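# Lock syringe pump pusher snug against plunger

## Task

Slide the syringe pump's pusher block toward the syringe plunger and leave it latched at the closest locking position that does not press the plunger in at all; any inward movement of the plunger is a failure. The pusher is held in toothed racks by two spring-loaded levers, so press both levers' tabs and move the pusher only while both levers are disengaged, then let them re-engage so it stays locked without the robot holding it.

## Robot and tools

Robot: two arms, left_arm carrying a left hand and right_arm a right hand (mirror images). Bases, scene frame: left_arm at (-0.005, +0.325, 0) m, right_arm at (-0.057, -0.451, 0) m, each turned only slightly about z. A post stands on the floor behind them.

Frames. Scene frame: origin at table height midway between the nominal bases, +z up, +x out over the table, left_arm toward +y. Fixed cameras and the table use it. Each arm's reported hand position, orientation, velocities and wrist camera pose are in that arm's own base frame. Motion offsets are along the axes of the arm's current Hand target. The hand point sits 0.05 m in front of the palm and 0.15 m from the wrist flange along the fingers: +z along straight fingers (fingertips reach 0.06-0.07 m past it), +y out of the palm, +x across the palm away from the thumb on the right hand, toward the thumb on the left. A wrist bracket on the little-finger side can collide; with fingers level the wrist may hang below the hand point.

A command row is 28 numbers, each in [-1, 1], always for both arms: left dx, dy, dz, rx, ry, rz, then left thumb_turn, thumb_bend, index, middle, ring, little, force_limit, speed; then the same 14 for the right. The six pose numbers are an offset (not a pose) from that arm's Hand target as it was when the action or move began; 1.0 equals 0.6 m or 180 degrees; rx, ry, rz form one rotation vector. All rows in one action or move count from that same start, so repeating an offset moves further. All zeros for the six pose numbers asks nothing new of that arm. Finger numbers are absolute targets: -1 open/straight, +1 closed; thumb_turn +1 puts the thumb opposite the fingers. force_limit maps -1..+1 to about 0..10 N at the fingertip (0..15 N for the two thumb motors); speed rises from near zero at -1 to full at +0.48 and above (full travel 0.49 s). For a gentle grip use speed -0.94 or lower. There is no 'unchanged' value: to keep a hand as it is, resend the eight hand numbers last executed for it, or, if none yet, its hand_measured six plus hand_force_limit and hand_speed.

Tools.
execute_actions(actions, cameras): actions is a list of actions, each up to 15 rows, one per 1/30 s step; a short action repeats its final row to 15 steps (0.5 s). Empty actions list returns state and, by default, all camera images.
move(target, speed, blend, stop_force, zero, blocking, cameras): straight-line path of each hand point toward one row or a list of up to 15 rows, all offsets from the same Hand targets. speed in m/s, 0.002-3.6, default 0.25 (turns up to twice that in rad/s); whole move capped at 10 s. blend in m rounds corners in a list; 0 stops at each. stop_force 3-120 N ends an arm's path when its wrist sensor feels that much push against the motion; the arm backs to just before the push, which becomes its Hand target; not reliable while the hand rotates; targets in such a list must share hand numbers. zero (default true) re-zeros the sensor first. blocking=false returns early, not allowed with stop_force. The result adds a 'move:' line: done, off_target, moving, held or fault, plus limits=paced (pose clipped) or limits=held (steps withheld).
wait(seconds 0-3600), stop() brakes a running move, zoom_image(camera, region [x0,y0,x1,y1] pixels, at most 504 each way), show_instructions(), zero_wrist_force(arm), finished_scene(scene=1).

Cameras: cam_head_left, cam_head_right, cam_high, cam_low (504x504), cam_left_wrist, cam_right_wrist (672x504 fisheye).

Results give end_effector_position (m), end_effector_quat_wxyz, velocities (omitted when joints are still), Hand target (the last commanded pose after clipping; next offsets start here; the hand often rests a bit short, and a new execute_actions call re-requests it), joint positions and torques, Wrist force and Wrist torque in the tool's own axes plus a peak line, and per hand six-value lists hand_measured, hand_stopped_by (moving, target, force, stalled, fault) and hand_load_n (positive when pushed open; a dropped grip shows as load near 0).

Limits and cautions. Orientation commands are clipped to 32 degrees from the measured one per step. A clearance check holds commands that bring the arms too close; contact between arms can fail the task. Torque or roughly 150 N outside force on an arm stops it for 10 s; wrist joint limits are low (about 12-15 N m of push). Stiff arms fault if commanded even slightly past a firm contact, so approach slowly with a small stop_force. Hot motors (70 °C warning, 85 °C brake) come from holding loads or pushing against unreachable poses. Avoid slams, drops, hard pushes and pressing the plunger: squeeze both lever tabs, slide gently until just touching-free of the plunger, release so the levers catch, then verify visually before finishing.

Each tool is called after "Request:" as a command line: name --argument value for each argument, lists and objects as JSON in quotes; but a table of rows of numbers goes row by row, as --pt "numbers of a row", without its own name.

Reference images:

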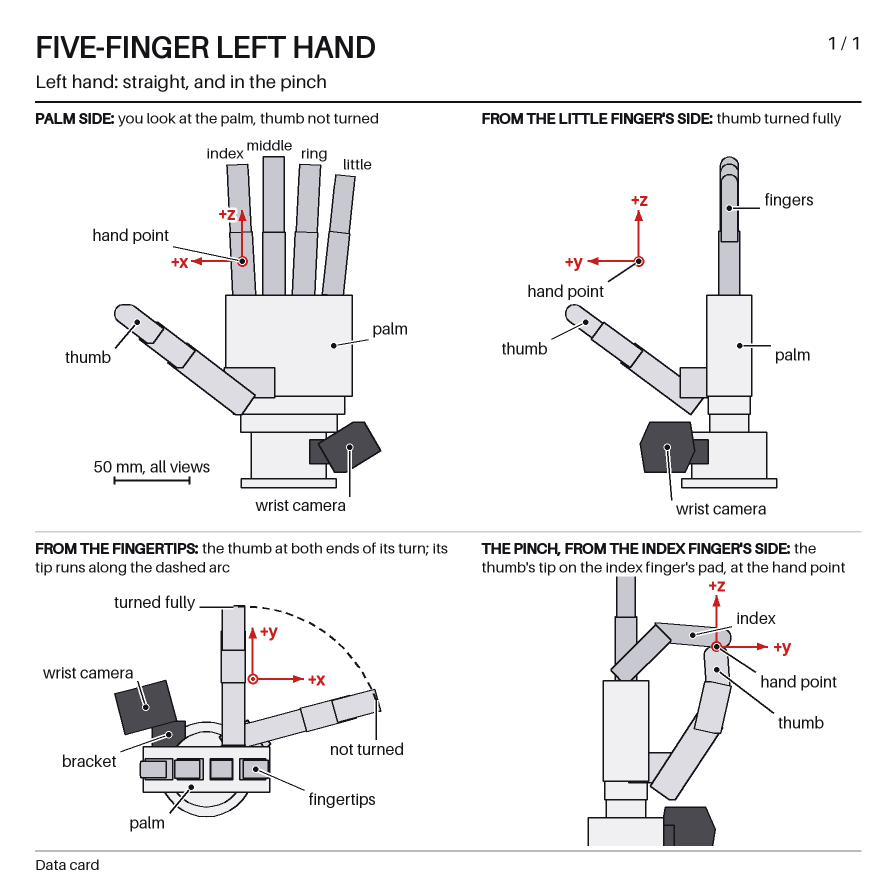

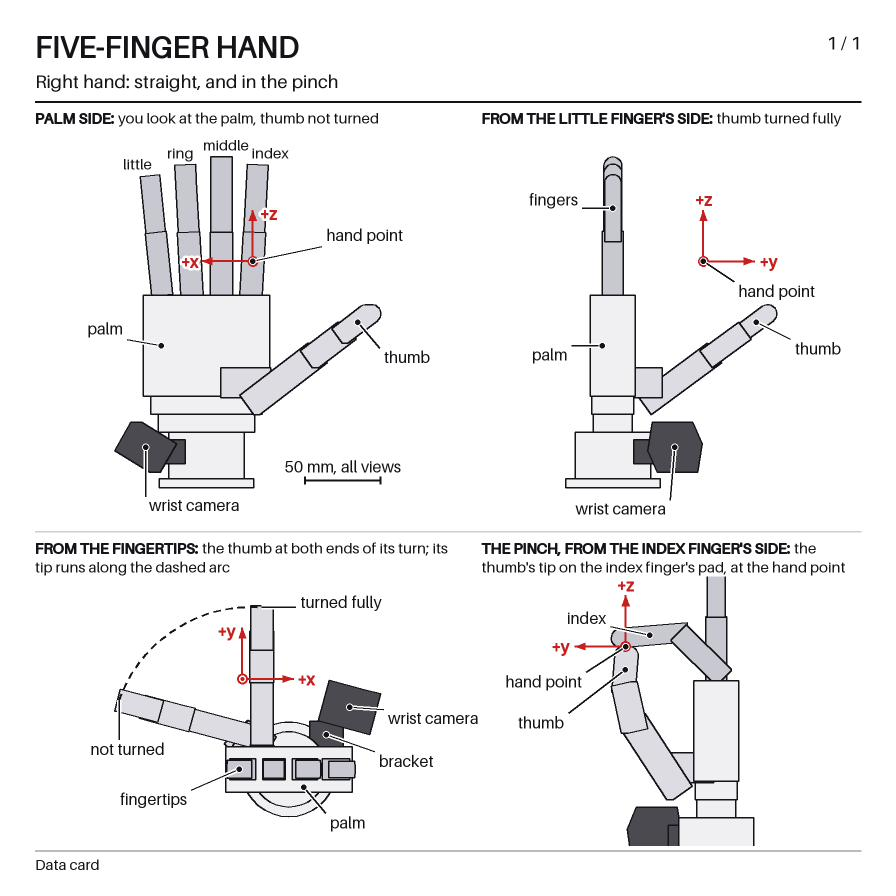

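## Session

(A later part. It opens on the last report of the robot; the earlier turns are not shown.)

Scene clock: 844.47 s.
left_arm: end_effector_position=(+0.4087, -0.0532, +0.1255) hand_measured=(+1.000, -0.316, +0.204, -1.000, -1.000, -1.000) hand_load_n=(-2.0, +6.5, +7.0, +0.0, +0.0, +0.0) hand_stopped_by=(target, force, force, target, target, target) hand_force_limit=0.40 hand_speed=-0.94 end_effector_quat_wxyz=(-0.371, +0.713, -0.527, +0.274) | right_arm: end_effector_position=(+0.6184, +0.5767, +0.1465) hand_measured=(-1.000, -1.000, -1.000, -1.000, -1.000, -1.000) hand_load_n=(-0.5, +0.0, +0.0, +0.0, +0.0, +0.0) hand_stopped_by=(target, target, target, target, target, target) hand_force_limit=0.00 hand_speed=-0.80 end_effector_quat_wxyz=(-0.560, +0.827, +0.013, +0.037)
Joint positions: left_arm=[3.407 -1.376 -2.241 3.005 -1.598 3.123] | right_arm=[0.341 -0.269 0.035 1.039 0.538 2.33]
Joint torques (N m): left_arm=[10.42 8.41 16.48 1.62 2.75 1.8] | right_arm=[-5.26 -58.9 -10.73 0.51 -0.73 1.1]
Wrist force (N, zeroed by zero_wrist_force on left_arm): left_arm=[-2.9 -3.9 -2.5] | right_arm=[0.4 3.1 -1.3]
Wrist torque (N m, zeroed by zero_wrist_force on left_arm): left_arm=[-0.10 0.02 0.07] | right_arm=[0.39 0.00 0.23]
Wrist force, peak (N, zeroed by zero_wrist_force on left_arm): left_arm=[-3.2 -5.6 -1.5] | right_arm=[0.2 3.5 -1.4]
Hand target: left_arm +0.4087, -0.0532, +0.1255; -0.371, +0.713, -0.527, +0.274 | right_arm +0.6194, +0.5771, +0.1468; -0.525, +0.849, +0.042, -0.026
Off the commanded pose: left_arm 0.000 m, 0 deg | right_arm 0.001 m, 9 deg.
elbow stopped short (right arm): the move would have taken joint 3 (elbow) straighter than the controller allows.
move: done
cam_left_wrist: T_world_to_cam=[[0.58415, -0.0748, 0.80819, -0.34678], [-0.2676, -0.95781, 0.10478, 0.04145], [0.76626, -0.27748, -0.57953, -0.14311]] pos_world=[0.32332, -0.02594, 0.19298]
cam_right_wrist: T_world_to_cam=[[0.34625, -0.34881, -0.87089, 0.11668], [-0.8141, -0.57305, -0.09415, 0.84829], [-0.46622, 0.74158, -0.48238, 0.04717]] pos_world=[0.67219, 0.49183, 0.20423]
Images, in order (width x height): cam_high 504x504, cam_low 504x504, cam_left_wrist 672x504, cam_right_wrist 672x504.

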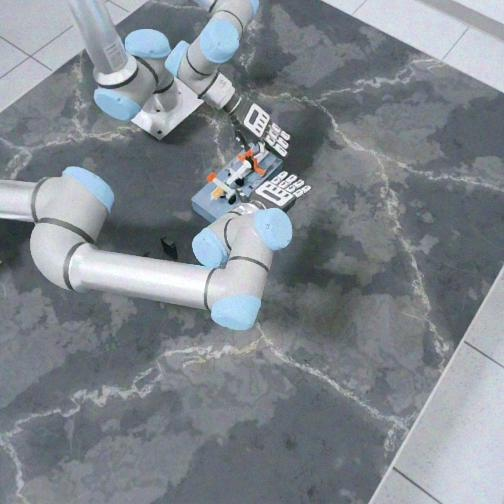

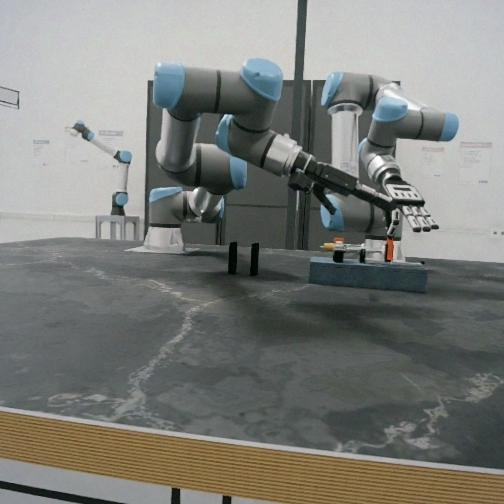

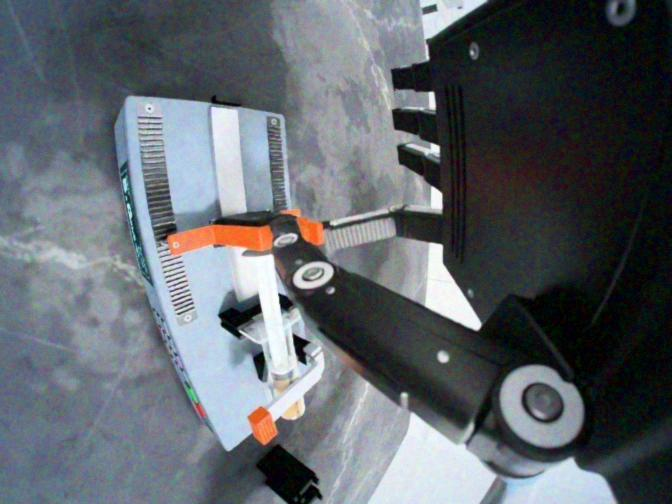

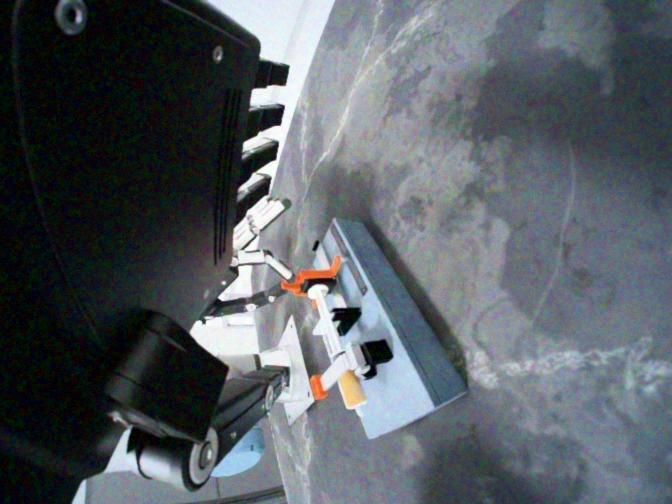

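Request:
move --target '[0.00476,0.00089,-0.00128,0,0,0,1,-0.1,0.45,-1,-1,-1,0.4,-0.94,0,0,0,0,0,0,-1,-1,-1,-1,-1,-1,0,-0.8]' --speed 0.006 --stop_force 6 --cameras '["cam_left_wrist","cam_right_wrist","cam_high","cam_low"]'

Request:
zoom_image --camera "cam_right_wrist" --region '[290, 250, 350, 310]'

Request:
zoom_image --camera "cam_left_wrist" --region '[200, 190, 300, 290]'

Request:
zoom_image --camera "cam_high" --region '[235, 140, 265, 170]'

Request:
zoom_image --camera "cam_low" --region '[374, 238, 398, 262]'

Scene clock: 901.93 s.
left_arm: end_effector_position=(+0.4086, -0.0563, +0.1255) hand_measured=(+1.000, -0.316, +0.204, -1.000, -1.000, -1.000) hand_load_n=(-2.5, +6.5, +7.5, +0.0, +0.0, +0.0) hand_stopped_by=(target, force, force, target, target, target) hand_force_limit=0.40 hand_speed=-0.94 end_effector_quat_wxyz=(-0.371, +0.713, -0.527, +0.274) | right_arm: end_effector_position=(+0.6184, +0.5767, +0.1465) hand_measured=(-1.000, -1.000, -1.000, -1.000, -1.000, -1.000) hand_load_n=(-0.5, +0.0, +0.0, +0.0, +0.0, +0.0) hand_stopped_by=(target, target, target, target, target, target) hand_force_limit=0.00 hand_speed=-0.80 end_effector_quat_wxyz=(-0.560, +0.827, +0.013, +0.037)
Joint positions: left_arm=[3.393 -1.378 -2.239 3.006 -1.609 3.115] | right_arm=[0.341 -0.269 0.035 1.039 0.538 2.33]
Joint torques (N m): left_arm=[8.84 3.35 20.64 2.04 2.98 1.35] | right_arm=[-4.58 -59.79 -10.98 0.79 -0.49 0.98]
Wrist force (N, zeroed by zero_wrist_force on left_arm): left_arm=[-3.3 -3.9 -2.1] | right_arm=[0.4 3.0 -1.6]
Wrist torque (N m, zeroed by zero_wrist_force on left_arm): left_arm=[-0.12 0.07 0.06] | right_arm=[0.39 0.02 0.23]
Wrist force, peak (N, zeroed by zero_wrist_force on left_arm): left_arm=[-3.5 -5.4 -1.8] | right_arm=[0.3 3.4 -1.5]
Hand target: left_arm +0.4086, -0.0562, +0.1255; -0.371, +0.713, -0.527, +0.274 | right_arm +0.6194, +0.5771, +0.1468; -0.525, +0.849, +0.042, -0.026
Off the commanded pose: left_arm 0.000 m, 0 deg | right_arm 0.001 m, 9 deg.
elbow stopped short (right arm): the move would have taken joint 3 (elbow) straighter than the controller allows.
move: done
cam_left_wrist: T_world_to_cam=[[0.58414, -0.07485, 0.80819, -0.34694], [-0.26764, -0.95781, 0.10473, 0.03857], [0.76626, -0.27748, -0.57953, -0.14386]] pos_world=[0.32322, -0.02894, 0.19298]
cam_right_wrist: T_world_to_cam=[[0.34625, -0.34881, -0.87089, 0.11668], [-0.8141, -0.57305, -0.09415, 0.84829], [-0.46622, 0.74158, -0.48238, 0.04717]] pos_world=[0.67219, 0.49183, 0.20423]
Images, in order (width x height): cam_high 504x504, cam_low 504x504, cam_left_wrist 672x504, cam_right_wrist 672x504.

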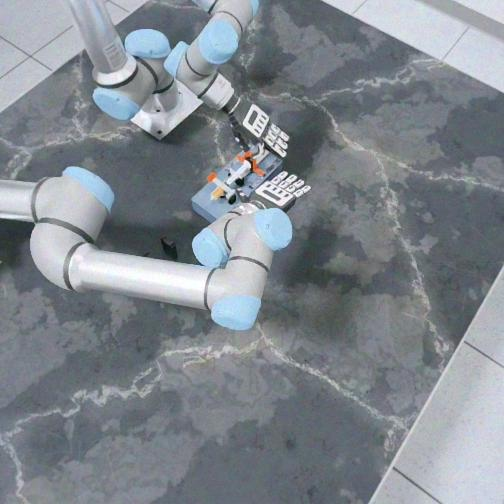

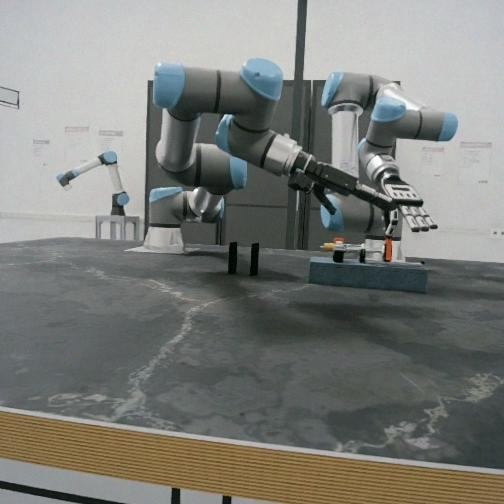

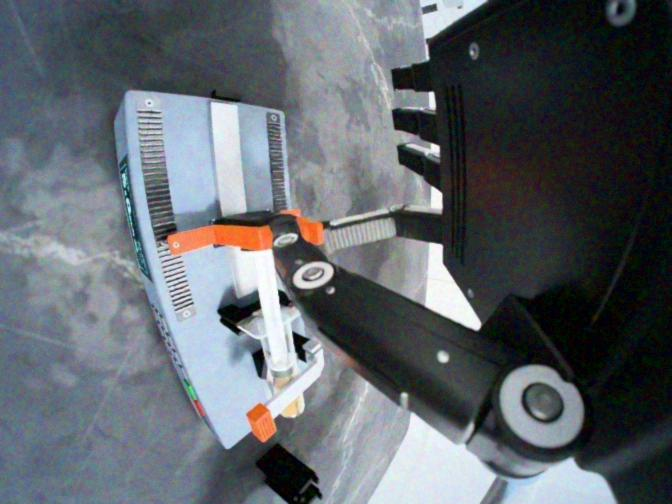

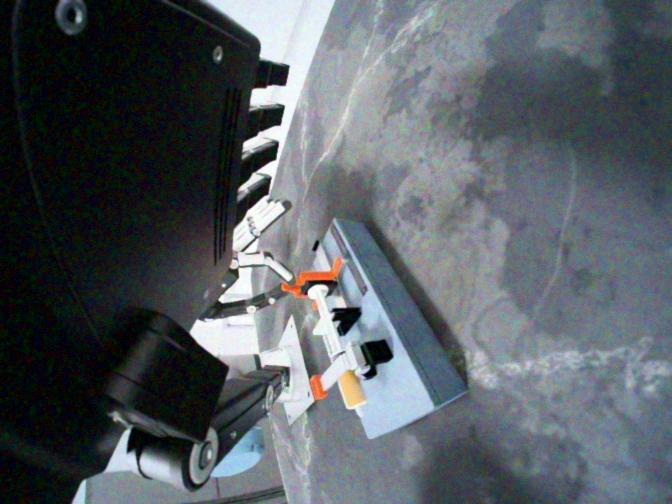

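Scaled by 8.400 from the camera's image (finer frame: 960x720).

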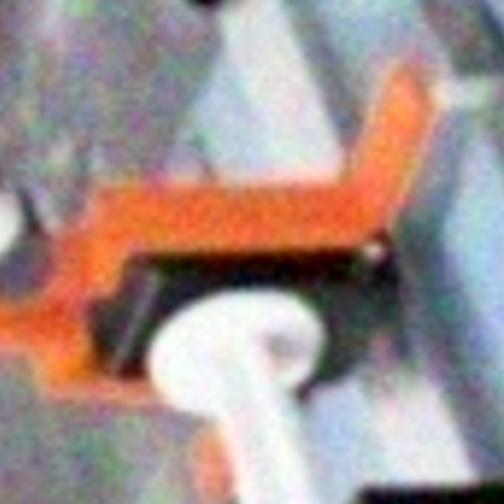

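Scaled by 5.040 from the camera's image (finer frame: 960x720).

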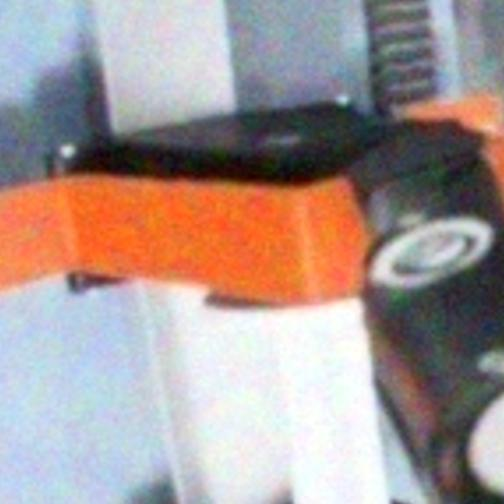

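Scaled by 16.800 from the camera's image (finer frame: 720x720).

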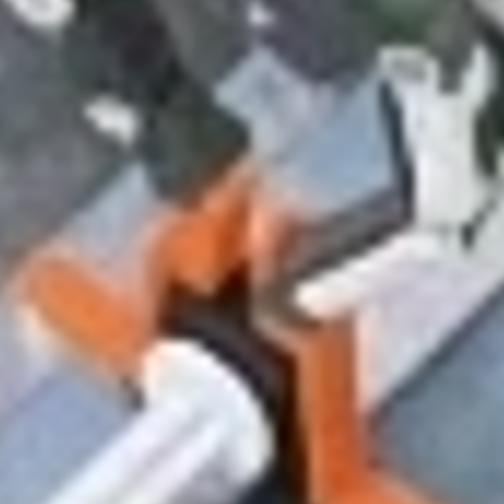

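Scaled by 21.000 from the camera's image (finer frame: 720x720).

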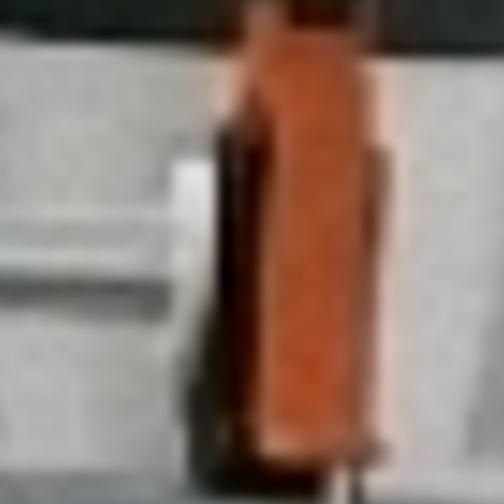

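Request:
zoom_image --camera "cam_left_wrist" --region '[150, 195, 220, 265]'

Request:
zoom_image --camera "cam_left_wrist" --region '[120, 85, 220, 335]'

Scaled by 7.200 from the camera's image (finer frame: 960x720).

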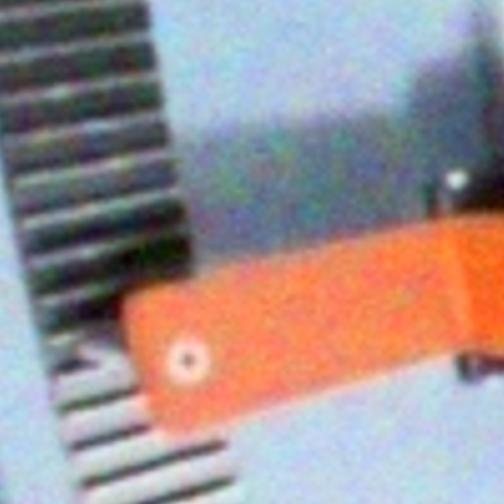

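Scaled by 2.016 from the camera's image (finer frame: 960x720).

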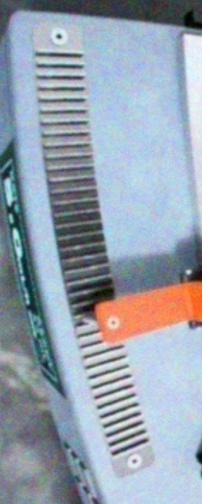

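Request:
move --target '[0,0,0,0,0,0,1,-0.5,0.05,-1,-1,-1,0.4,-0.85,0,0,0,0,0,0,-1,-1,-1,-1,-1,-1,0,-0.8]' --speed 0.05 --cameras '["cam_left_wrist","cam_right_wrist","cam_high","cam_low"]'

Request:
zoom_image --camera "cam_left_wrist" --region '[150, 195, 220, 265]'

Request:
zoom_image --camera "cam_right_wrist" --region '[280, 240, 360, 320]'

Request:
zoom_image --camera "cam_high" --region '[235, 140, 275, 180]'

Request:
zoom_image --camera "cam_low" --region '[374, 235, 404, 265]'

Scene clock: 970.33 s.
left_arm: end_effector_position=(+0.4086, -0.0562, +0.1255) hand_measured=(+1.000, -0.500, +0.050, -1.000, -1.000, -1.000) hand_load_n=(+0.0, +0.0, +0.0, +0.0, +0.0, +0.0) hand_stopped_by=(target, target, target, target, target, target) hand_force_limit=0.40 hand_speed=-0.85 end_effector_quat_wxyz=(-0.371, +0.713, -0.527, +0.274) | right_arm: end_effector_position=(+0.6184, +0.5767, +0.1465) hand_measured=(-1.000, -1.000, -1.000, -1.000, -1.000, -1.000) hand_load_n=(-0.5, +0.0, +0.0, +0.0, +0.0, +0.0) hand_stopped_by=(target, target, target, target, target, target) hand_force_limit=0.00 hand_speed=-0.80 end_effector_quat_wxyz=(-0.560, +0.827, +0.013, +0.037)
Joint positions: left_arm=[3.393 -1.378 -2.239 3.006 -1.609 3.115] | right_arm=[0.341 -0.269 0.035 1.039 0.538 2.33]
Joint torques (N m): left_arm=[10.28 17.99 9.84 0.04 2.16 1.43] | right_arm=[-3.02 -60.81 -11.17 0.97 -0.56 0.44]
Wrist force (N, zeroed by zero_wrist_force on left_arm): left_arm=[-0.4 -1.5 -1.7] | right_arm=[0.1 2.9 -1.6]
Wrist torque (N m, zeroed by zero_wrist_force on left_arm): left_arm=[-0.11 -0.05 0.04] | right_arm=[0.38 0.05 0.21]
Wrist force, peak (N, zeroed by zero_wrist_force on left_arm): left_arm=[-3.3 -4.4 -2.6] | right_arm=[0.2 3.5 -1.4]
Hand target: left_arm +0.4086, -0.0562, +0.1255; -0.371, +0.713, -0.527, +0.274 | right_arm +0.6194, +0.5771, +0.1468; -0.525, +0.849, +0.042, -0.026
Off the commanded pose: left_arm 0.000 m, 0 deg | right_arm 0.001 m, 9 deg.
elbow stopped short (right arm): the move would have taken joint 3 (elbow) straighter than the controller allows.
move: done
cam_left_wrist: T_world_to_cam=[[0.58416, -0.0748, 0.80818, -0.34695], [-0.26753, -0.95784, 0.10472, 0.03854], [0.76628, -0.27739, -0.57954, -0.14386]] pos_world=[0.32322, -0.02894, 0.19298]
cam_right_wrist: T_world_to_cam=[[0.34625, -0.34881, -0.87089, 0.11668], [-0.8141, -0.57305, -0.09415, 0.84829], [-0.46622, 0.74158, -0.48238, 0.04717]] pos_world=[0.67219, 0.49183, 0.20423]
Images, in order (width x height): cam_high 504x504, cam_low 504x504, cam_left_wrist 672x504, cam_right_wrist 672x504.

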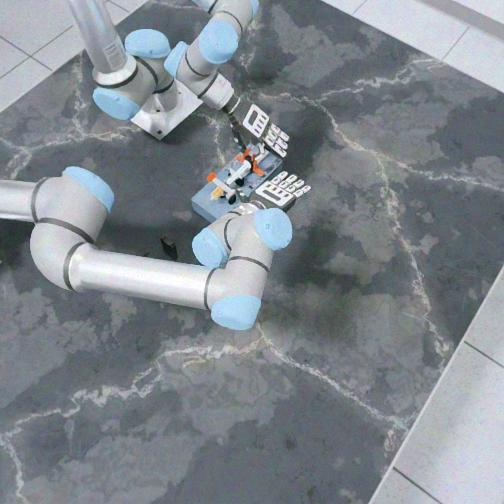

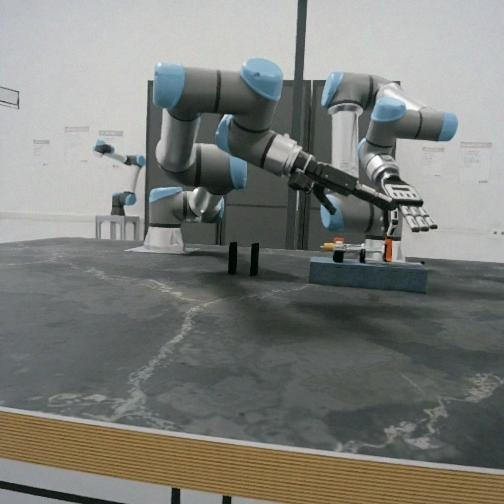

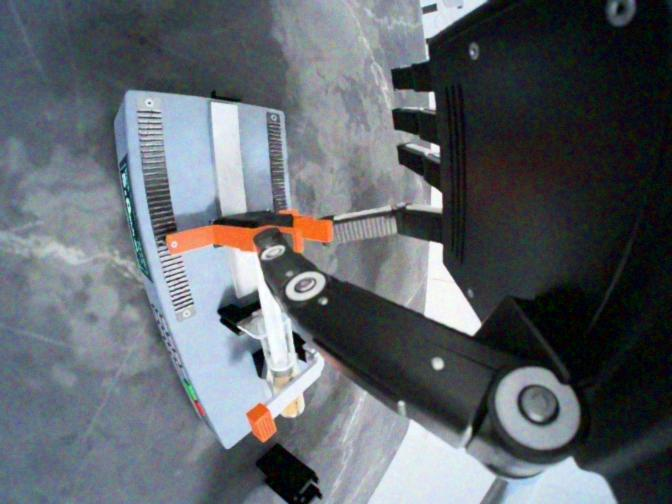

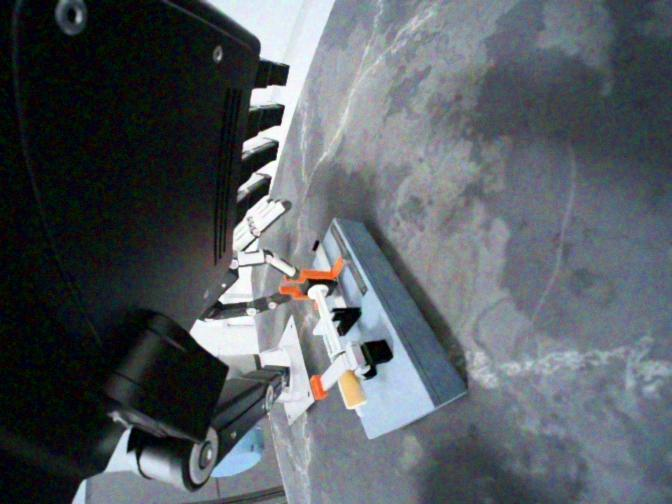

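Scaled by 7.200 from the camera's image (finer frame: 960x720).

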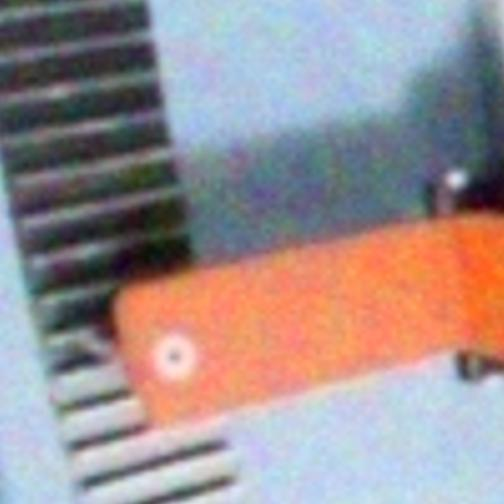

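Scaled by 6.300 from the camera's image (finer frame: 960x720).

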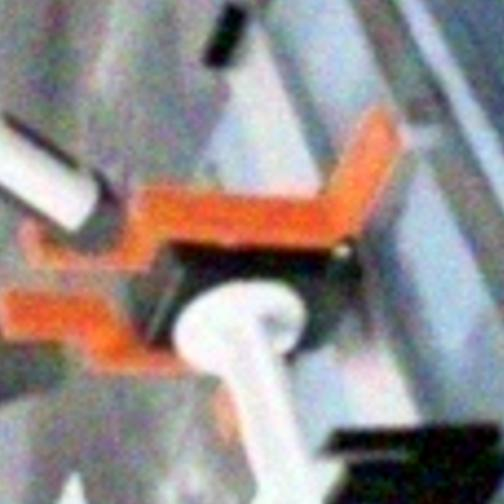

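Scaled by 12.600 from the camera's image (finer frame: 720x720).

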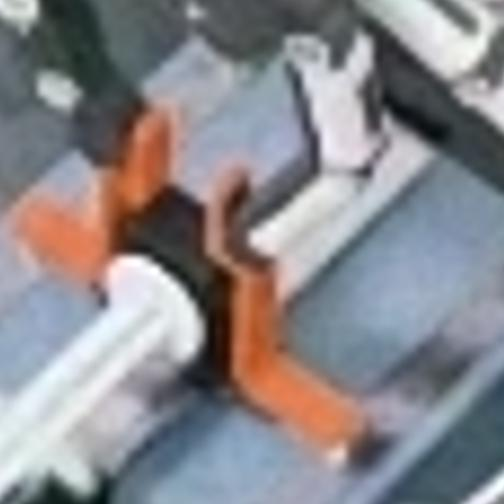

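Scaled by 16.800 from the camera's image (finer frame: 720x720).

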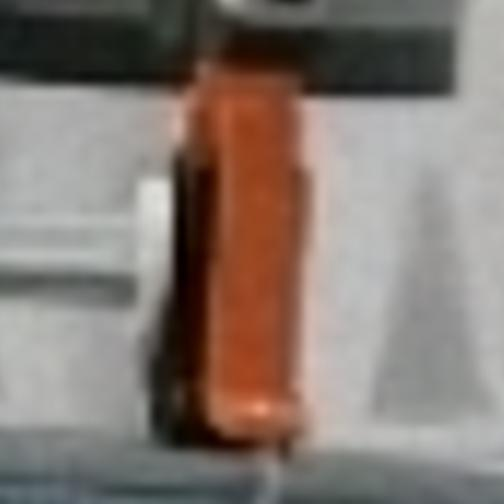

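Request:
move --pt "0 0 0 0 0 0 1 -1 -0.3 -1 -1 -1 0.0 -0.5 0 0 0 0 0 0 -1 -1 -1 -1 -1 -1 0 -0.8" --pt "0 -0.0819 -0.0574 0 0 0 1 -1 -0.3 -1 -1 -1 0.0 -0.5 0 0 0 0 0 0 -1 -1 -1 -1 -1 -1 0 -0.8" --speed 0.08 --cameras '["cam_left_wrist","cam_right_wrist","cam_high","cam_low"]'

Request:
zoom_image --camera "cam_left_wrist" --region '[120, 150, 320, 350]'

Request:
zoom_image --camera "cam_right_wrist" --region '[280, 240, 360, 320]'

Request:
zoom_image --camera "cam_low" --region '[374, 235, 404, 265]'

Scene clock: 982.60 s.
left_arm: end_effector_position=(+0.4086, -0.0563, +0.1856) hand_measured=(+1.000, -1.000, -0.300, -1.000, -1.000, -1.000) hand_load_n=(+0.0, +0.0, +0.0, +0.0, +0.0, +0.0) hand_stopped_by=(target, target, target, target, target, target) hand_force_limit=0.00 hand_speed=-0.50 end_effector_quat_wxyz=(-0.371, +0.713, -0.527, +0.274) | right_arm: end_effector_position=(+0.6184, +0.5767, +0.1465) hand_measured=(-1.000, -1.000, -1.000, -1.000, -1.000, -1.000) hand_load_n=(-0.5, +0.0, +0.0, +0.0, -0.5, +0.0) hand_stopped_by=(target, target, target, target, target, target) hand_force_limit=0.00 hand_speed=-0.80 end_effector_quat_wxyz=(-0.560, +0.827, +0.013, +0.037)
Joint positions: left_arm=[3.393 -1.314 -2.122 2.824 -1.609 3.115] | right_arm=[0.341 -0.269 0.035 1.039 0.538 2.33]
Joint torques (N m): left_arm=[-3.13 -3.86 15 1.64 -0.44 0.65] | right_arm=[-3.34 -61.32 -11.76 1.33 -0.63 -0.33]
Wrist force (N, zeroed by zero_wrist_force on left_arm): left_arm=[-0.5 -1.4 -1.6] | right_arm=[0.3 3.3 -1.4]
Wrist torque (N m, zeroed by zero_wrist_force on left_arm): left_arm=[-0.11 -0.02 0.01] | right_arm=[0.42 0.03 0.23]
Wrist force, peak (N, zeroed by zero_wrist_force on left_arm): left_arm=[-0.6 -2.2 -2.1] | right_arm=[0.1 3.5 -1.3]
Hand target: left_arm +0.4086, -0.0562, +0.1856; -0.371, +0.713, -0.527, +0.274 | right_arm +0.6194, +0.5771, +0.1468; -0.525, +0.849, +0.042, -0.026
Off the commanded pose: left_arm 0.000 m, 0 deg | right_arm 0.001 m, 9 deg.
elbow stopped short (right arm): the move would have taken joint 3 (elbow) straighter than the controller allows.
move: done
cam_left_wrist: T_world_to_cam=[[0.58403, -0.07483, 0.80827, -0.3955], [-0.26756, -0.95784, 0.10465, 0.03227], [0.76637, -0.27738, -0.57943, -0.10909]] pos_world=[0.32322, -0.02894, 0.25309]
cam_right_wrist: T_world_to_cam=[[0.34625, -0.34881, -0.87089, 0.11668], [-0.8141, -0.57305, -0.09415, 0.84829], [-0.46622, 0.74158, -0.48238, 0.04717]] pos_world=[0.67219, 0.49183, 0.20423]
Images, in order (width x height): cam_high 504x504, cam_low 504x504, cam_left_wrist 672x504, cam_right_wrist 672x504.

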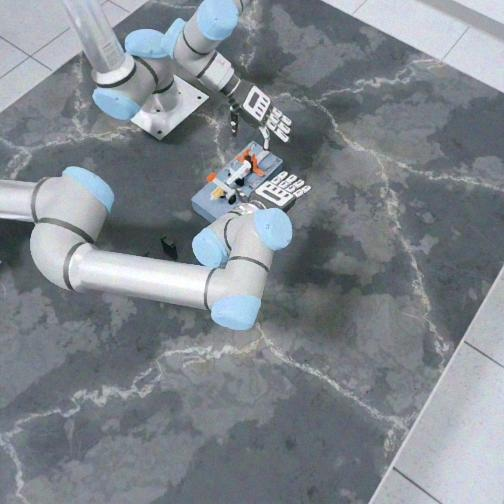

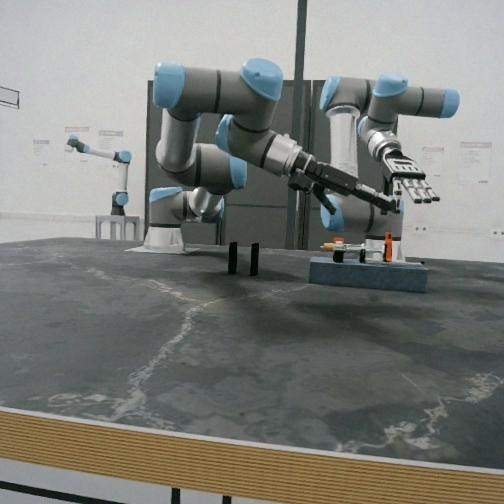

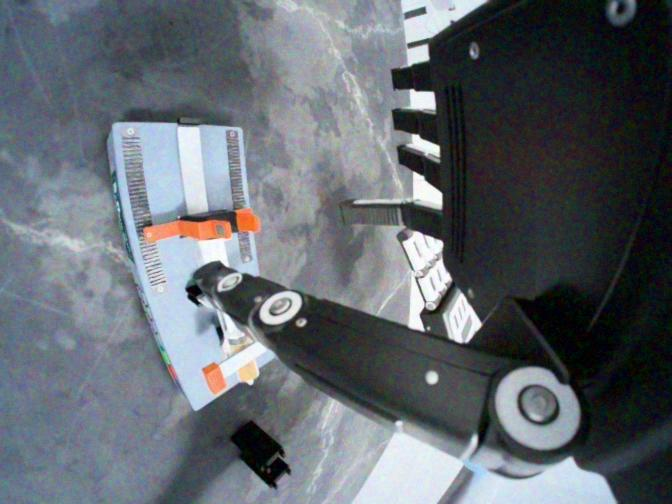

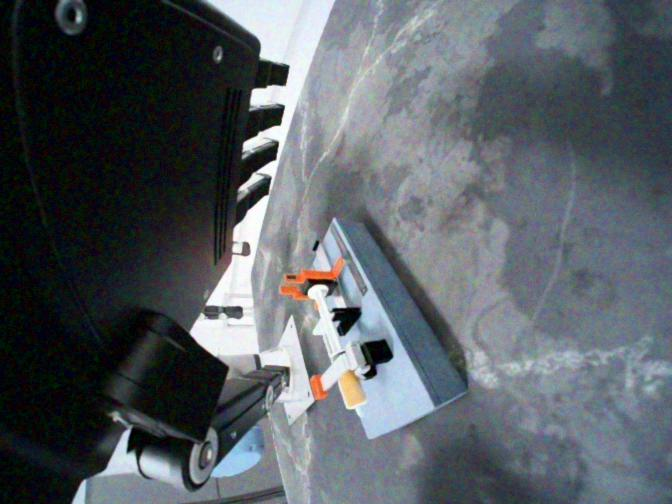

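Scaled by 2.520 from the camera's image (finer frame: 960x720).

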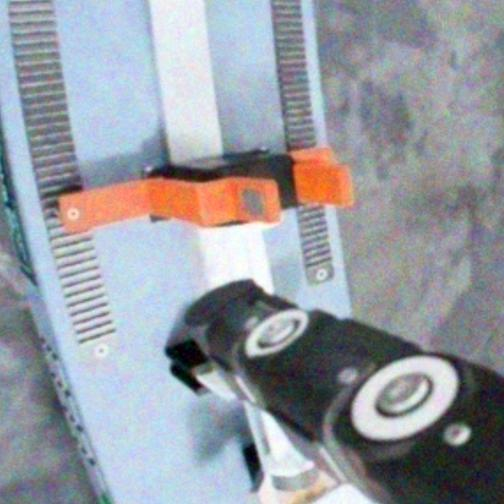

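Scaled by 6.300 from the camera's image (finer frame: 960x720).

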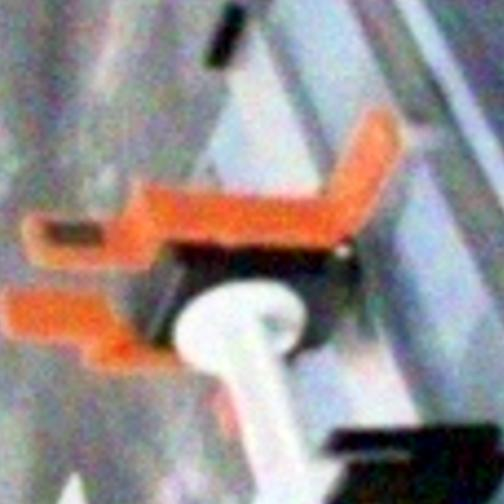

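Scaled by 16.800 from the camera's image (finer frame: 720x720).

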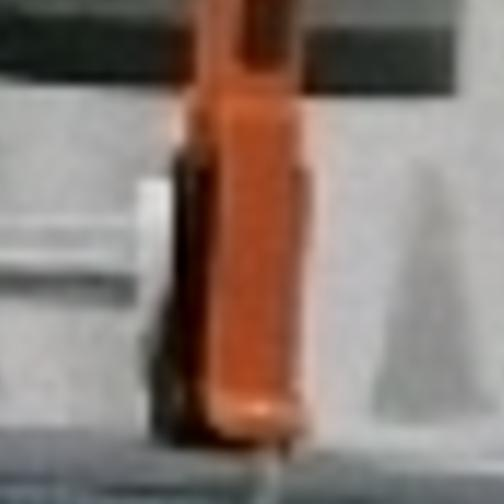

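Request:
move --target '[0.0456,0.053,0.0201,0,0,0,1,-1,-0.3,-1,-1,-1,0.0,-0.5,-0.0482,0.0723,-0.332,0,0,0,-1,-1,-1,-1,-1,-1,0,-0.8]' --speed 0.12 --cameras '["cam_left_wrist","cam_high","cam_low","cam_head_right"]'

Request:
zoom_image --camera "cam_left_wrist" --region '[180, 150, 280, 250]'

Request:
zoom_image --camera "cam_high" --region '[235, 140, 275, 180]'

Request:
zoom_image --camera "cam_head_right" --region '[160, 290, 230, 350]'

Scene clock: 1016.80 s.
left_arm: end_effector_position=(+0.4086, -0.0849, +0.1525) hand_measured=(+1.000, -1.000, -0.300, -1.000, -1.000, -1.000) hand_load_n=(+0.0, +0.0, +0.0, +0.0, +0.0, -0.5) hand_stopped_by=(target, target, target, target, target, target) hand_force_limit=0.00 hand_speed=-0.50 end_effector_quat_wxyz=(-0.371, +0.713, -0.527, +0.274) | right_arm: end_effector_position=(+0.6103, +0.3776, +0.1970) hand_measured=(-1.000, -1.000, -1.000, -1.000, -1.000, -1.000) hand_load_n=(+0.0, +0.0, +0.0, +0.0, +0.0, +0.0) hand_stopped_by=(target, target, target, target, target, target) hand_force_limit=0.00 hand_speed=-0.80 end_effector_quat_wxyz=(-0.525, +0.849, +0.042, -0.026)
Joint positions: left_arm=[3.263 -1.379 -2.164 2.924 -1.715 3.04] | right_arm=[0.077 -0.463 0.448 1.631 0.464 1.52]
Joint torques (N m): left_arm=[10.73 24.11 27.04 -2.73 2.23 1.91] | right_arm=[7.79 -49 -23.27 3.36 -2.65 -0.61]
Wrist force (N, zeroed by zero_wrist_force on left_arm): left_arm=[-0.6 -1.5 -1.8] | right_arm=[-0.2 3.0 -1.9]
Wrist torque (N m, zeroed by zero_wrist_force on left_arm): left_arm=[-0.11 -0.01 -0.03] | right_arm=[0.38 0.11 0.10]
Wrist force, peak (N, zeroed by zero_wrist_force on left_arm): left_arm=[-0.6 -1.7 -1.9] | right_arm=[0.5 3.5 -2.7]
Hand target: left_arm +0.4086, -0.0849, +0.1526; -0.371, +0.713, -0.527, +0.274 | right_arm +0.6103, +0.3776, +0.1969; -0.525, +0.849, +0.042, -0.026
Off the commanded pose: left_arm 0.000 m, 0 deg | right_arm 0.000 m, 0 deg.
move: done
cam_left_wrist: T_world_to_cam=[[0.58432, -0.07486, 0.80806, -0.37093], [-0.26761, -0.95781, 0.10478, 0.00833], [0.76613, -0.27747, -0.57971, -0.13607]] pos_world=[0.32322, -0.05754, 0.21998]
Images, in order (width x height): cam_head_right 504x504, cam_high 504x504, cam_low 504x504, cam_left_wrist 672x504.

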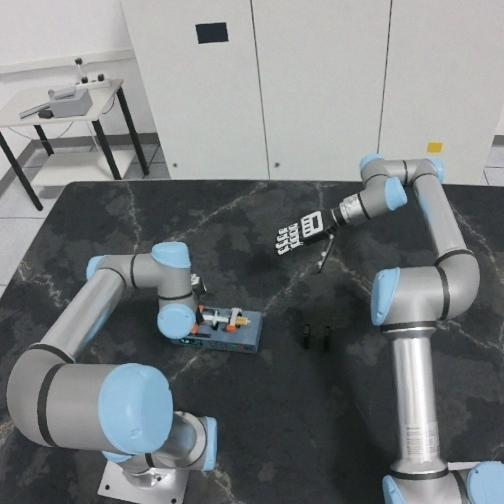

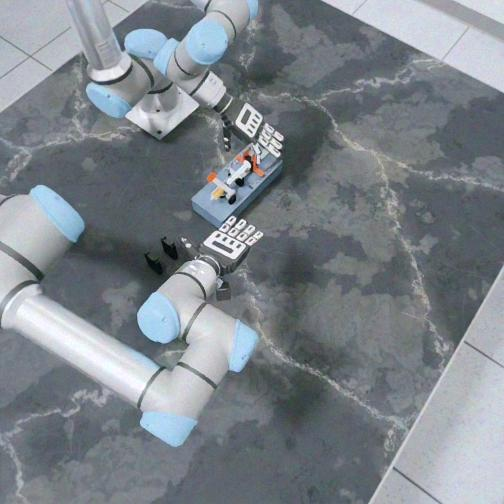

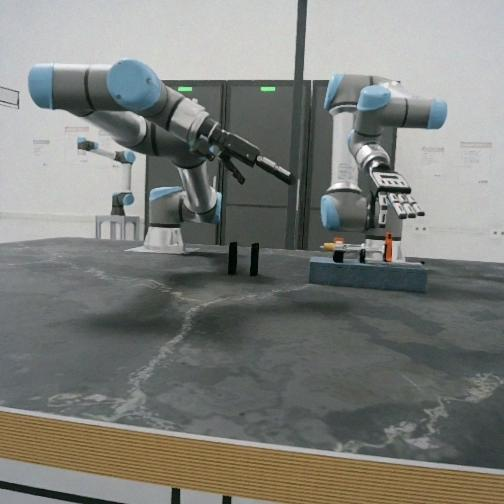

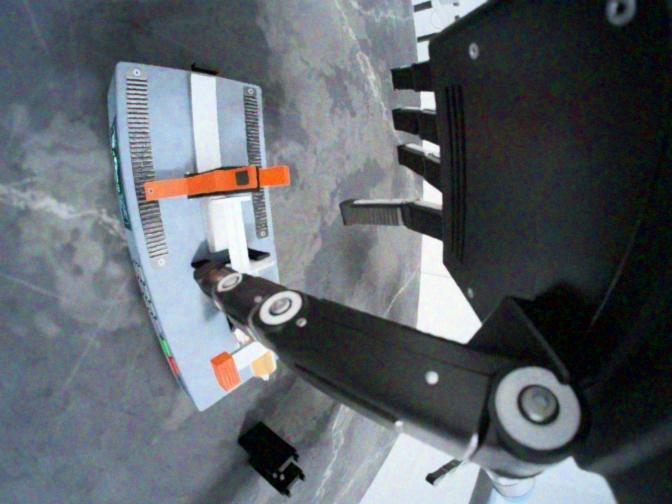

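Scaled by 5.040 from the camera's image (finer frame: 960x720).

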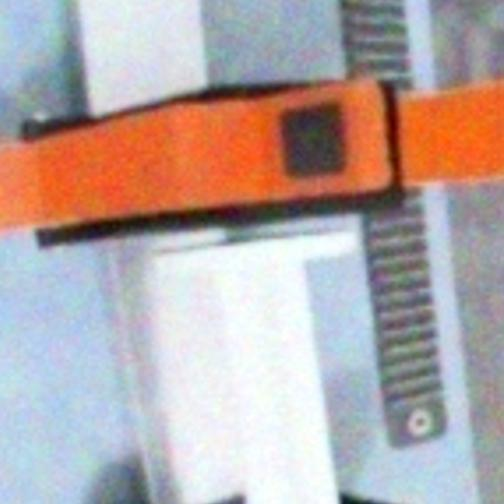

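Scaled by 12.600 from the camera's image (finer frame: 720x720).

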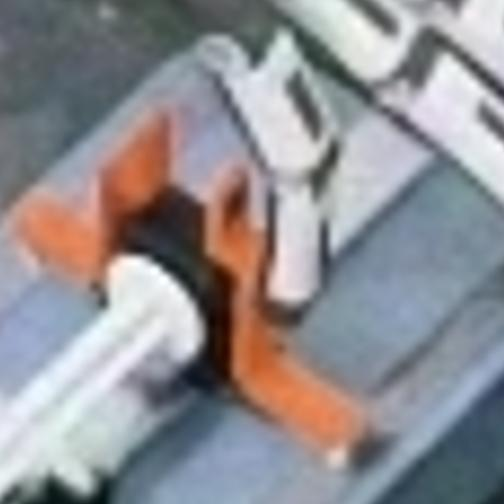

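Scaled by 7.200 from the camera's image (finer frame: 720x720).

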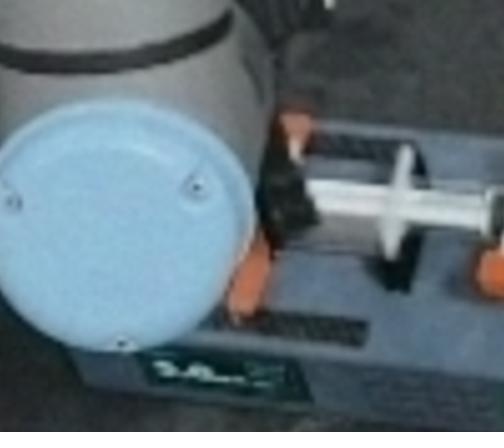

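Request:
zoom_image --camera "cam_left_wrist" --region '[200, 180, 260, 225]'

Scaled by 8.400 from the camera's image (finer frame: 960x720).

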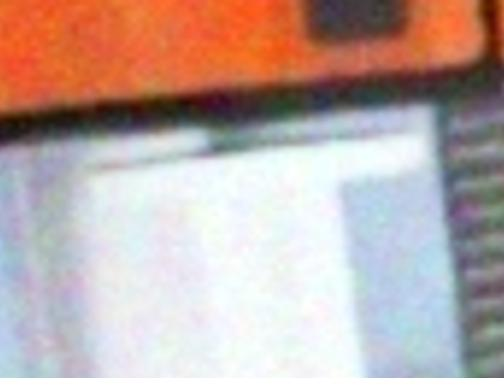

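Request:
zoom_image --camera "cam_left_wrist" --region '[110, 60, 180, 200]'

Request:
zoom_image --camera "cam_left_wrist" --region '[135, 180, 185, 280]'

Request:
zoom_image --camera "cam_left_wrist" --region '[225, 180, 285, 245]'

Scaled by 3.600 from the camera's image (finer frame: 960x720).

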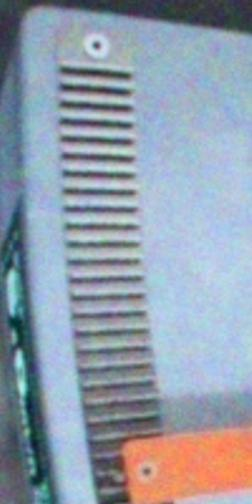

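Scaled by 5.040 from the camera's image (finer frame: 960x720).

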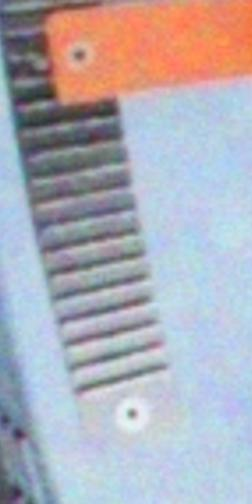

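Scaled by 7.754 from the camera's image (finer frame: 960x720).

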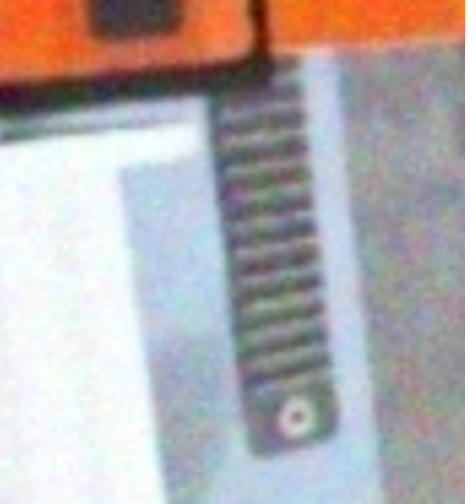

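Request:
zoom_image --camera "cam_left_wrist" --region '[120, 68, 160, 128]'

Request:
zoom_image --camera "cam_left_wrist" --region '[120, 125, 165, 185]'

Request:
zoom_image --camera "cam_left_wrist" --region '[132, 175, 177, 235]'

Request:
zoom_image --camera "cam_left_wrist" --region '[137, 215, 182, 275]'

Scaled by 8.400 from the camera's image (finer frame: 960x720).

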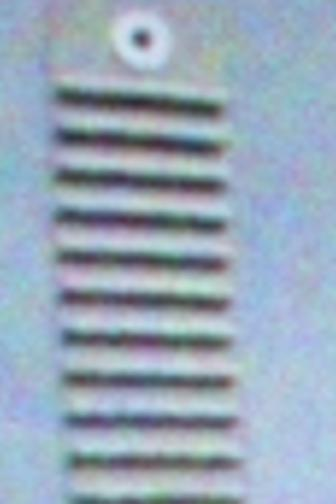

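Scaled by 8.400 from the camera's image (finer frame: 960x720).

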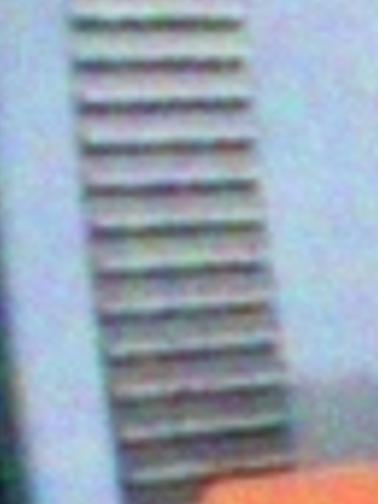

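Scaled by 8.400 from the camera's image (finer frame: 960x720).

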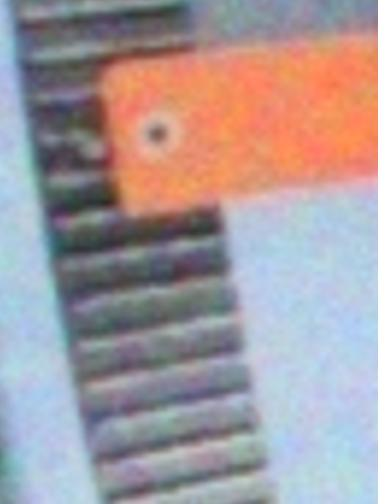

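Scaled by 8.400 from the camera's image (finer frame: 960x720).

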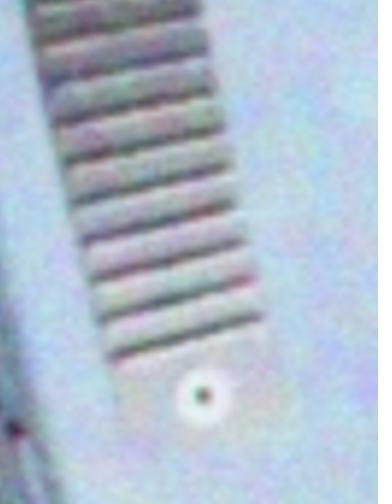

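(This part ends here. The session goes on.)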